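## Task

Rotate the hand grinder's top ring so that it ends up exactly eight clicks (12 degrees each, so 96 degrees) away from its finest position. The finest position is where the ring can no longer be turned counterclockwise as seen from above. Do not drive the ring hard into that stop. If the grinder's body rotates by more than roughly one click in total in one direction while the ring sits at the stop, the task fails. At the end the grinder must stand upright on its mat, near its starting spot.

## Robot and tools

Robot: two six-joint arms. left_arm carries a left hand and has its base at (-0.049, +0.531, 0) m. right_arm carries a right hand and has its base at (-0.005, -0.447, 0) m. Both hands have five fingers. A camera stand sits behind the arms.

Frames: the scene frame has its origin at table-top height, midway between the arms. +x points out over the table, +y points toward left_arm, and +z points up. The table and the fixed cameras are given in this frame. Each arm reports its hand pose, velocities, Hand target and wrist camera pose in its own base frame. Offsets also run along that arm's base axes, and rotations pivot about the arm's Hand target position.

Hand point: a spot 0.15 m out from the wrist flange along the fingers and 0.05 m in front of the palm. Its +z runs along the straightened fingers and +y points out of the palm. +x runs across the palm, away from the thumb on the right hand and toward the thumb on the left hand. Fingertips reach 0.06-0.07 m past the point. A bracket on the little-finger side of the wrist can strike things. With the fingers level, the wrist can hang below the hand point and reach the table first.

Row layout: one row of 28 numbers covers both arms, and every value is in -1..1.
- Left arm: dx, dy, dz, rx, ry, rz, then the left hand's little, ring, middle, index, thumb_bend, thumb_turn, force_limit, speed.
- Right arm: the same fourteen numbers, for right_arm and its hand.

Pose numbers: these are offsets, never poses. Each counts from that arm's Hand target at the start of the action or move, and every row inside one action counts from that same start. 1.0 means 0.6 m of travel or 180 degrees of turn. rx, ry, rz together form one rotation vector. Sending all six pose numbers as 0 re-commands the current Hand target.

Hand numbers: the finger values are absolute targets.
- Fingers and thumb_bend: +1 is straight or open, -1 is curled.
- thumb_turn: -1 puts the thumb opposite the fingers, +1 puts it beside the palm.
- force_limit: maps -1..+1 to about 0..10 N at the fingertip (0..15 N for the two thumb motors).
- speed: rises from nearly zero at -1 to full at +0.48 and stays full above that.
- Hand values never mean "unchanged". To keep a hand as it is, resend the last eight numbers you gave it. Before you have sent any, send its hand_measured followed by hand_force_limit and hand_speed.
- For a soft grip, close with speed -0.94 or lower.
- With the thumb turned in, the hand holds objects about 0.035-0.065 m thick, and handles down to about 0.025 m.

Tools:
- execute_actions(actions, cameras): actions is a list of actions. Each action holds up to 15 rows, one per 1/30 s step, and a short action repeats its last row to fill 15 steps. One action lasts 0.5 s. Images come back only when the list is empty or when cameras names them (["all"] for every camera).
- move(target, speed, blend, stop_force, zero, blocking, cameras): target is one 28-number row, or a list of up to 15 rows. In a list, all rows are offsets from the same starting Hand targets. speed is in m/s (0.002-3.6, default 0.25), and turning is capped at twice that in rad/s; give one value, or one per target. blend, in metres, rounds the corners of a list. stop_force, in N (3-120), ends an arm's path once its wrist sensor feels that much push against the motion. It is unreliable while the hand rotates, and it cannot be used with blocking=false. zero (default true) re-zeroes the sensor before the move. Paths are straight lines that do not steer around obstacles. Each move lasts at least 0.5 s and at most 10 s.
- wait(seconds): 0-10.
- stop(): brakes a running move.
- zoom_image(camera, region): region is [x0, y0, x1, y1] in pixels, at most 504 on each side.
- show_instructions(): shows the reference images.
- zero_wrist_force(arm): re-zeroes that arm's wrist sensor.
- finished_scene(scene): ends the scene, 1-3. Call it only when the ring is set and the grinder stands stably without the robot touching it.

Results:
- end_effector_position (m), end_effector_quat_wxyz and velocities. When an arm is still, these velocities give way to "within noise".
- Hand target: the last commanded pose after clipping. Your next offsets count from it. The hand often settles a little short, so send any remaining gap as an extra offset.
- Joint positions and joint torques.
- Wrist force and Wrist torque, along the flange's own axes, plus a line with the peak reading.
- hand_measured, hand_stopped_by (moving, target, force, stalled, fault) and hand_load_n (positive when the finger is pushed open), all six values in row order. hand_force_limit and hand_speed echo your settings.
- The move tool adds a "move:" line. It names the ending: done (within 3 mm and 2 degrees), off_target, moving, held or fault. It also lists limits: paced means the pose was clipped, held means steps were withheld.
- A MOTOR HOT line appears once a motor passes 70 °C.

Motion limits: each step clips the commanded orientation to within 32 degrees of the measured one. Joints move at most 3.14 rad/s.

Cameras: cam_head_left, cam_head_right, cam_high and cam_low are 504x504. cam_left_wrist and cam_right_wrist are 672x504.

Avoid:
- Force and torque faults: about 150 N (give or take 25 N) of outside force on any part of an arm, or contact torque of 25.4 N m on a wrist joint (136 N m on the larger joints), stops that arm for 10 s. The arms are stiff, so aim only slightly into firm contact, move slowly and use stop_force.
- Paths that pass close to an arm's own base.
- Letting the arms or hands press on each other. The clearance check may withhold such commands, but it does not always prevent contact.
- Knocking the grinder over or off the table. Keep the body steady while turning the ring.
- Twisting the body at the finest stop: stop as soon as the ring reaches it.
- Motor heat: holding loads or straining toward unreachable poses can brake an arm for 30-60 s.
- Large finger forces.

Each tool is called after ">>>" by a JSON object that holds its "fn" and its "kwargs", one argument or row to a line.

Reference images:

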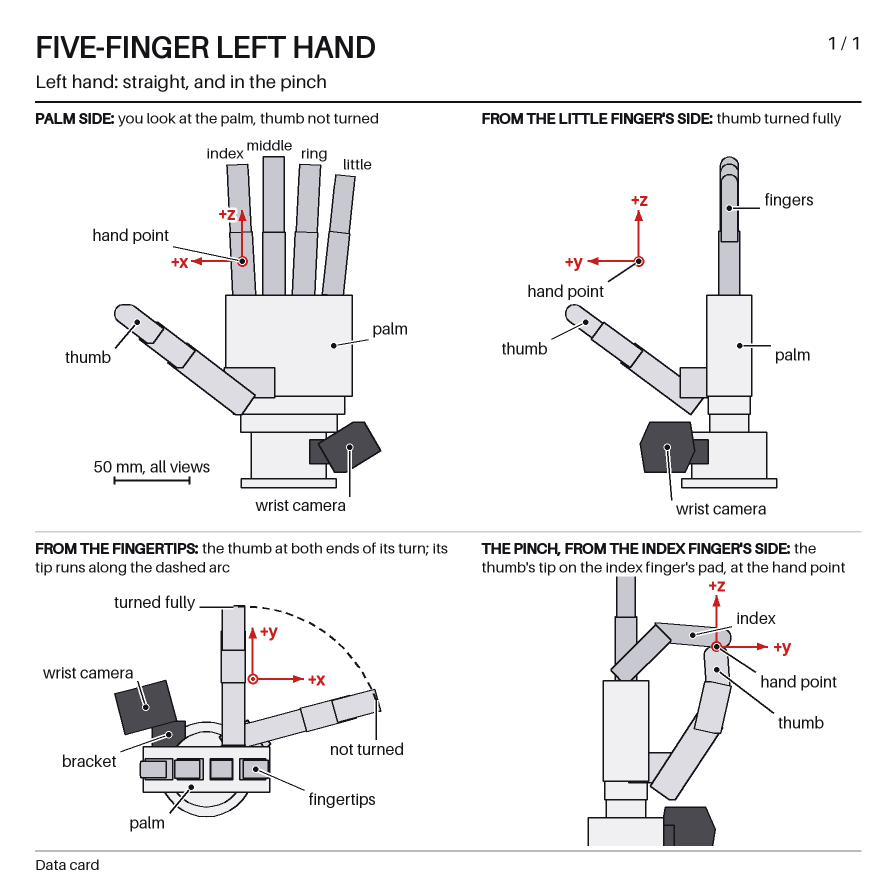

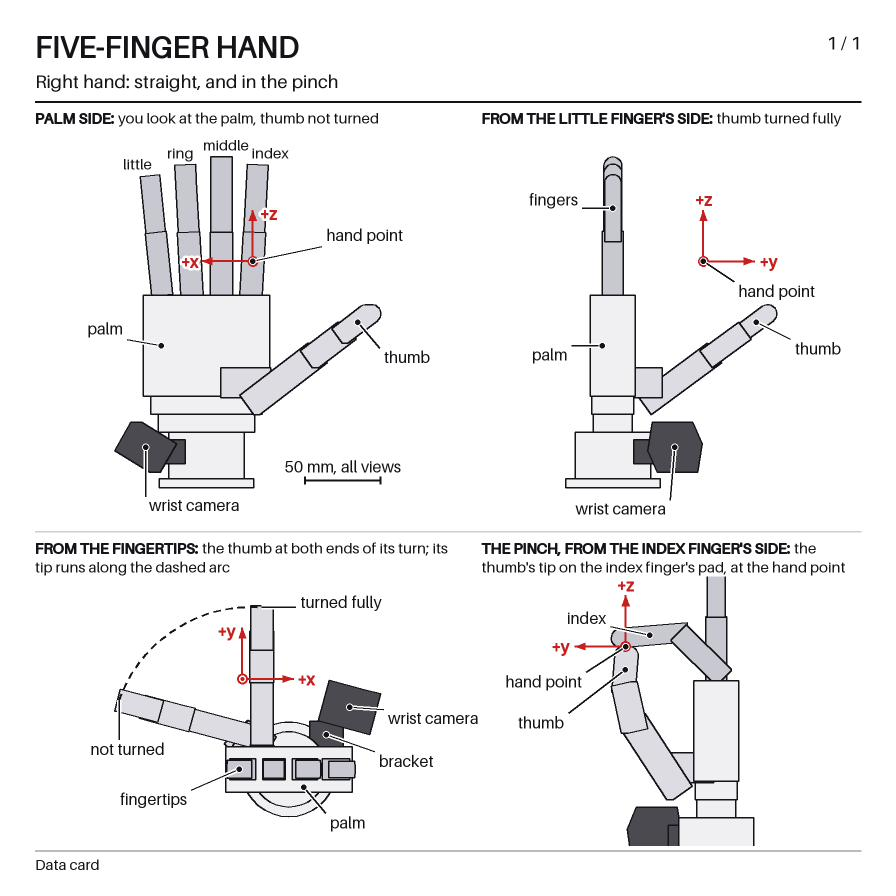

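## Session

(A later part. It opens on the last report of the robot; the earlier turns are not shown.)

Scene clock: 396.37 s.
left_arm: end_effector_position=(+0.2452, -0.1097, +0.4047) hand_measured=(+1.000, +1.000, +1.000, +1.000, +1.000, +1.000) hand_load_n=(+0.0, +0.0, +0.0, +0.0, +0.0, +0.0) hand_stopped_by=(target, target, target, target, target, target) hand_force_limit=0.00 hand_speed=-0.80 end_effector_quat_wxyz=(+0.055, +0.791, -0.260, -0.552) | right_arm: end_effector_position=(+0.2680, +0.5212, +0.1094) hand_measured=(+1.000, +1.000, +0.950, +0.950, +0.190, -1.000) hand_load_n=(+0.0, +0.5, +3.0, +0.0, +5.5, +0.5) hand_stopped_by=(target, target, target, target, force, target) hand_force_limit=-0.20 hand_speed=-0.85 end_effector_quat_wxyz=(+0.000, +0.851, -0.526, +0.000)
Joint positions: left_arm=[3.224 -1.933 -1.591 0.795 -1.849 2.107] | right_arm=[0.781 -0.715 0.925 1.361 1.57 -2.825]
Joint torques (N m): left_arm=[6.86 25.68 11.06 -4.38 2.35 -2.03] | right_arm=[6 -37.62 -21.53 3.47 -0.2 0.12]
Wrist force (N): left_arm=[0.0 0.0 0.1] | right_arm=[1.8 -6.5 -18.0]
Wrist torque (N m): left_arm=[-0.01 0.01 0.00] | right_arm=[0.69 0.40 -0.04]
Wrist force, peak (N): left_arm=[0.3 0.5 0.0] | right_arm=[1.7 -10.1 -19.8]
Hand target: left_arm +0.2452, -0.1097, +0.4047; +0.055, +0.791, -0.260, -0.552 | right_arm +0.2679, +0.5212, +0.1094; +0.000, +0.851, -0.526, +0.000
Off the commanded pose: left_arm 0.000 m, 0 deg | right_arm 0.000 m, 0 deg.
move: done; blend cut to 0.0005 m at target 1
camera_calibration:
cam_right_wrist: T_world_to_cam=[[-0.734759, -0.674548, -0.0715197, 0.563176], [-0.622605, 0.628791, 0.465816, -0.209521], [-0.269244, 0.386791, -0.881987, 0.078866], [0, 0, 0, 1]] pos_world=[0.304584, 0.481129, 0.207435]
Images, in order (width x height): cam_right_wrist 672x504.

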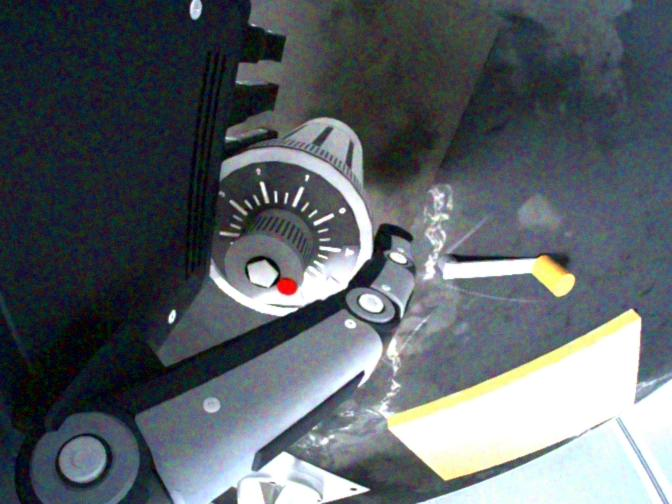

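>>> {"fn": "move", "kwargs": {
  "target": [0,0,0,0,0,0,1,1,1,1,1,1,0,-0.8, 0.0022,0.0011,0.001,0,0,0,1,1,0.95,0.95,-0.3,-1,-0.2,-0.85],
  "speed": 0.05
}}

>>> {"fn": "move", "kwargs": {
  "target": [0,0,0,0,0,0,1,1,1,1,1,1,0,-0.8, 0,0,0,0,0,0,1,1,0.95,0.95,0.9,-1,-0.2,-0.5],
  "speed": 0.05,
  "cameras": ["cam_right_wrist"]
}}

>>> {"fn": "zoom_image", "kwargs": {
  "camera": "cam_right_wrist",
  "region": [205, 150, 385, 330]
}}

Scene clock: 405.83 s.
left_arm: end_effector_position=(+0.2452, -0.1097, +0.4047) hand_measured=(+1.000, +1.000, +1.000, +1.000, +1.000, +1.000) hand_load_n=(+0.0, +0.0, +0.0, +0.0, +0.0, -0.5) hand_stopped_by=(target, target, target, target, target, target) hand_force_limit=0.00 hand_speed=-0.80 end_effector_quat_wxyz=(+0.055, +0.791, -0.260, -0.552) | right_arm: end_effector_position=(+0.2693, +0.5219, +0.1100) hand_measured=(+1.000, +1.000, +0.950, +0.950, +0.190, -1.000) hand_load_n=(+0.0, +0.0, +0.0, +0.0, +6.0, +1.0) hand_stopped_by=(target, target, target, target, force, target) hand_force_limit=-0.20 hand_speed=-0.85 end_effector_quat_wxyz=(+0.000, +0.851, -0.526, +0.000)
Joint positions: left_arm=[3.224 -1.933 -1.591 0.795 -1.849 2.107] | right_arm=[0.78 -0.712 0.917 1.366 1.57 -2.825]
Joint torques (N m): left_arm=[5.92 24.05 11.06 -4.18 2.31 -1.64] | right_arm=[-8.9 -53.51 -19.92 2.62 0.57 -1.53]
Wrist force (N): left_arm=[-0.1 0.2 -0.1] | right_arm=[1.0 0.4 -4.2]
Wrist torque (N m): left_arm=[0.05 0.02 -0.01] | right_arm=[-0.02 0.20 0.09]
Wrist force, peak (N): left_arm=[-0.2 0.5 0.0] | right_arm=[1.9 -6.4 -17.7]
Hand target: left_arm +0.2452, -0.1097, +0.4047; +0.055, +0.791, -0.260, -0.552 | right_arm +0.2693, +0.5219, +0.1100; +0.000, +0.851, -0.526, +0.000
Off the commanded pose: left_arm 0.000 m, 0 deg | right_arm 0.000 m, 0 deg.
move: done

Scene clock: 407.10 s.
left_arm: end_effector_position=(+0.2452, -0.1097, +0.4047) hand_measured=(+1.000, +1.000, +1.000, +1.000, +1.000, +1.000) hand_load_n=(+0.0, +0.0, +0.0, +0.0, +0.0, +0.0) hand_stopped_by=(target, target, target, target, target, target) hand_force_limit=0.00 hand_speed=-0.80 end_effector_quat_wxyz=(+0.055, +0.791, -0.260, -0.552) | right_arm: end_effector_position=(+0.2693, +0.5219, +0.1100) hand_measured=(+1.000, +1.000, +0.950, +0.950, +0.900, -1.000) hand_load_n=(+0.0, +0.0, +0.0, +0.0, +0.0, +0.0) hand_stopped_by=(target, target, target, target, target, target) hand_force_limit=-0.20 hand_speed=-0.50 end_effector_quat_wxyz=(+0.000, +0.851, -0.526, +0.000)
Joint positions: left_arm=[3.224 -1.933 -1.591 0.795 -1.849 2.107] | right_arm=[0.78 -0.712 0.917 1.366 1.57 -2.825]
Joint torques (N m): left_arm=[5.57 24.9 9.27 -4.32 2.22 -1.79] | right_arm=[-6.91 -59.62 -7.49 -0.25 0.46 -0.37]
Wrist force (N): left_arm=[0.0 0.2 0.1] | right_arm=[1.1 -0.8 -4.1]
Wrist torque (N m): left_arm=[0.03 0.02 -0.02] | right_arm=[0.06 0.20 0.07]
Wrist force, peak (N): left_arm=[0.1 0.4 0.3] | right_arm=[1.0 -0.7 -4.2]
Hand target: left_arm +0.2452, -0.1097, +0.4047; +0.055, +0.791, -0.260, -0.552 | right_arm +0.2693, +0.5219, +0.1100; +0.000, +0.851, -0.526, +0.000
Off the commanded pose: left_arm 0.000 m, 0 deg | right_arm 0.000 m, 0 deg.
move: done
camera_calibration:
cam_right_wrist: T_world_to_cam=[[-0.734776, -0.674539, -0.071426, 0.564635], [-0.622591, 0.628874, 0.465723, -0.209503], [-0.26923, 0.386671, -0.882043, 0.0796275], [0, 0, 0, 1]] pos_world=[0.305884, 0.481829, 0.208135]
Images, in order (width x height): cam_right_wrist 672x504.

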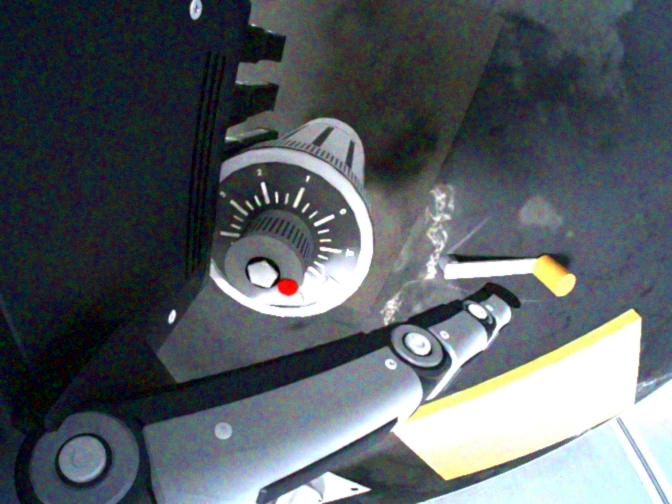

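Scaled by 2.800 from the camera's 672x504 image, which has a finer 960x720 frame.

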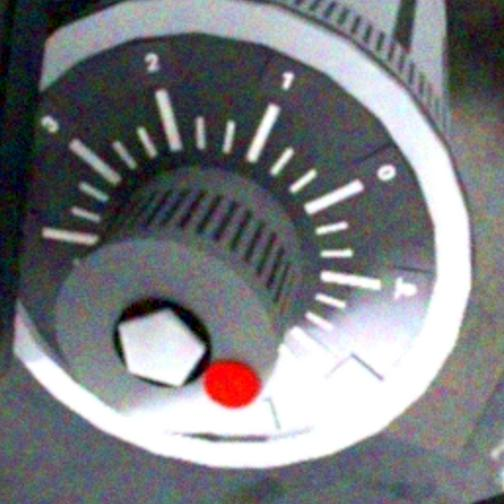

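>>> {"fn": "move", "kwargs": {
  "target": [
    [0,0,0,0,0,0,1,1,1,1,1,1,0,-0.8, 0.0224,0.0112,0.004,0,0,0,1,1,0.95,0.95,0.9,-1,-0.2,-0.5],
    [0,0,0,0,0,0,1,1,1,1,1,1,0,-0.8, 0.0224,0.0112,0.12,0,0,0,1,1,0.95,0.95,0.9,-1,-0.2,-0.5],
    [0,0,0,0,0,0,1,1,1,1,1,1,0,-0.8, -0.0182,0.0665,0.174,0,0,0,1,1,0.95,0.95,0.9,-1,-0.2,-0.5]
  ],
  "speed": [0.05,0.15,0.15],
  "blend": [0,0.01,0],
  "cameras": ["cam_right_wrist","cam_head_left","cam_head_right"]
}}

>>> {"fn": "zoom_image", "kwargs": {
  "camera": "cam_right_wrist",
  "region": [300, 40, 420, 160]
}}

Scene clock: 452.40 s.
left_arm: end_effector_position=(+0.2452, -0.1097, +0.4047) hand_measured=(+1.000, +1.000, +1.000, +1.000, +1.000, +1.000) hand_load_n=(+0.0, +0.0, +0.0, +0.0, +0.0, +0.0) hand_stopped_by=(target, target, target, target, target, target) hand_force_limit=0.00 hand_speed=-0.80 end_effector_quat_wxyz=(+0.055, +0.791, -0.260, -0.552) | right_arm: end_effector_position=(+0.2584, +0.5617, +0.2143) hand_measured=(+1.000, +1.000, +0.950, +0.950, +0.900, -1.000) hand_load_n=(+0.0, +0.0, +0.0, +0.0, +0.0, +0.0) hand_stopped_by=(target, target, target, target, target, target) hand_force_limit=-0.20 hand_speed=-0.50 end_effector_quat_wxyz=(+0.000, +0.851, -0.526, +0.000)
Joint positions: left_arm=[3.224 -1.933 -1.591 0.795 -1.849 2.107] | right_arm=[0.837 -0.617 0.473 1.714 1.571 -2.768]
Joint torques (N m): left_arm=[6.1 25.69 10.51 -4.3 2.15 -1.68] | right_arm=[2.51 -57.19 -24.49 3.43 -0.19 0.59]
Wrist force (N): left_arm=[0.1 0.3 0.2] | right_arm=[-0.8 -0.6 -0.4]
Wrist torque (N m): left_arm=[0.04 0.00 -0.01] | right_arm=[-0.13 0.12 -0.03]
Wrist force, peak (N): left_arm=[0.2 0.5 0.1] | right_arm=[1.1 -1.0 -4.1]
Hand target: left_arm +0.2452, -0.1097, +0.4047; +0.055, +0.791, -0.260, -0.552 | right_arm +0.2583, +0.5618, +0.2144; +0.000, +0.851, -0.526, +0.000
Off the commanded pose: left_arm 0.000 m, 0 deg | right_arm 0.000 m, 0 deg.
move: done
camera_calibration:
cam_right_wrist: T_world_to_cam=[[-0.734776, -0.674539, -0.071426, 0.590989], [-0.622591, 0.628874, 0.465723, -0.289956], [-0.26923, 0.386671, -0.882043, 0.153262], [0, 0, 0, 1]] pos_world=[0.294984, 0.521729, 0.312435]
Images, in order (width x height): cam_head_left 504x504, cam_head_right 504x504, cam_right_wrist 672x504.

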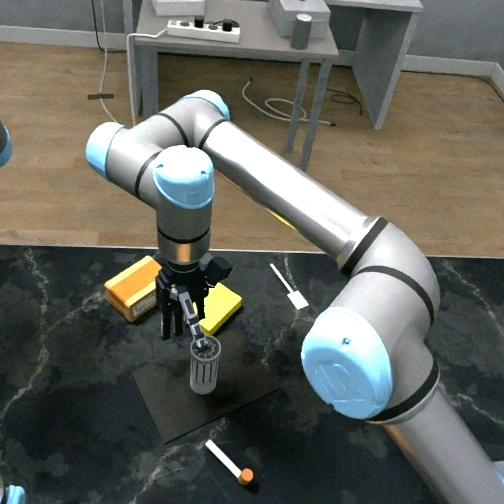

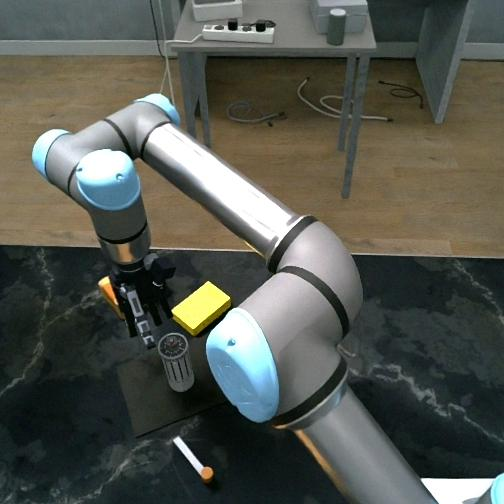

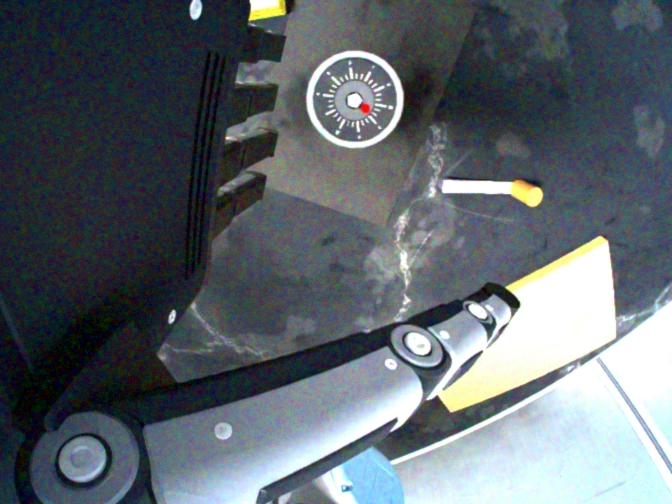

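Scaled by 4.200 from the camera's 672x504 image, which has a finer 960x720 frame.

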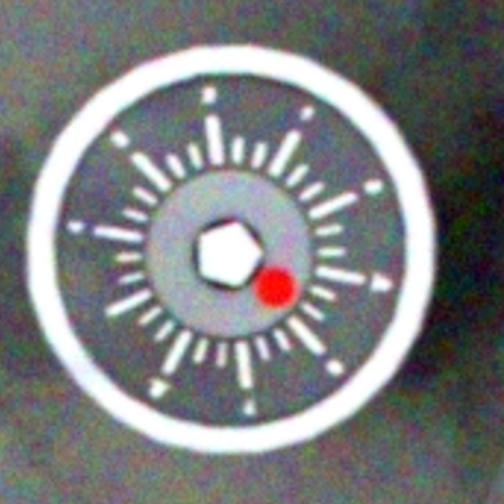

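>>> {"fn": "finished_scene", "kwargs": {
  "scene": 3
}}

The scene is finished: the task was done.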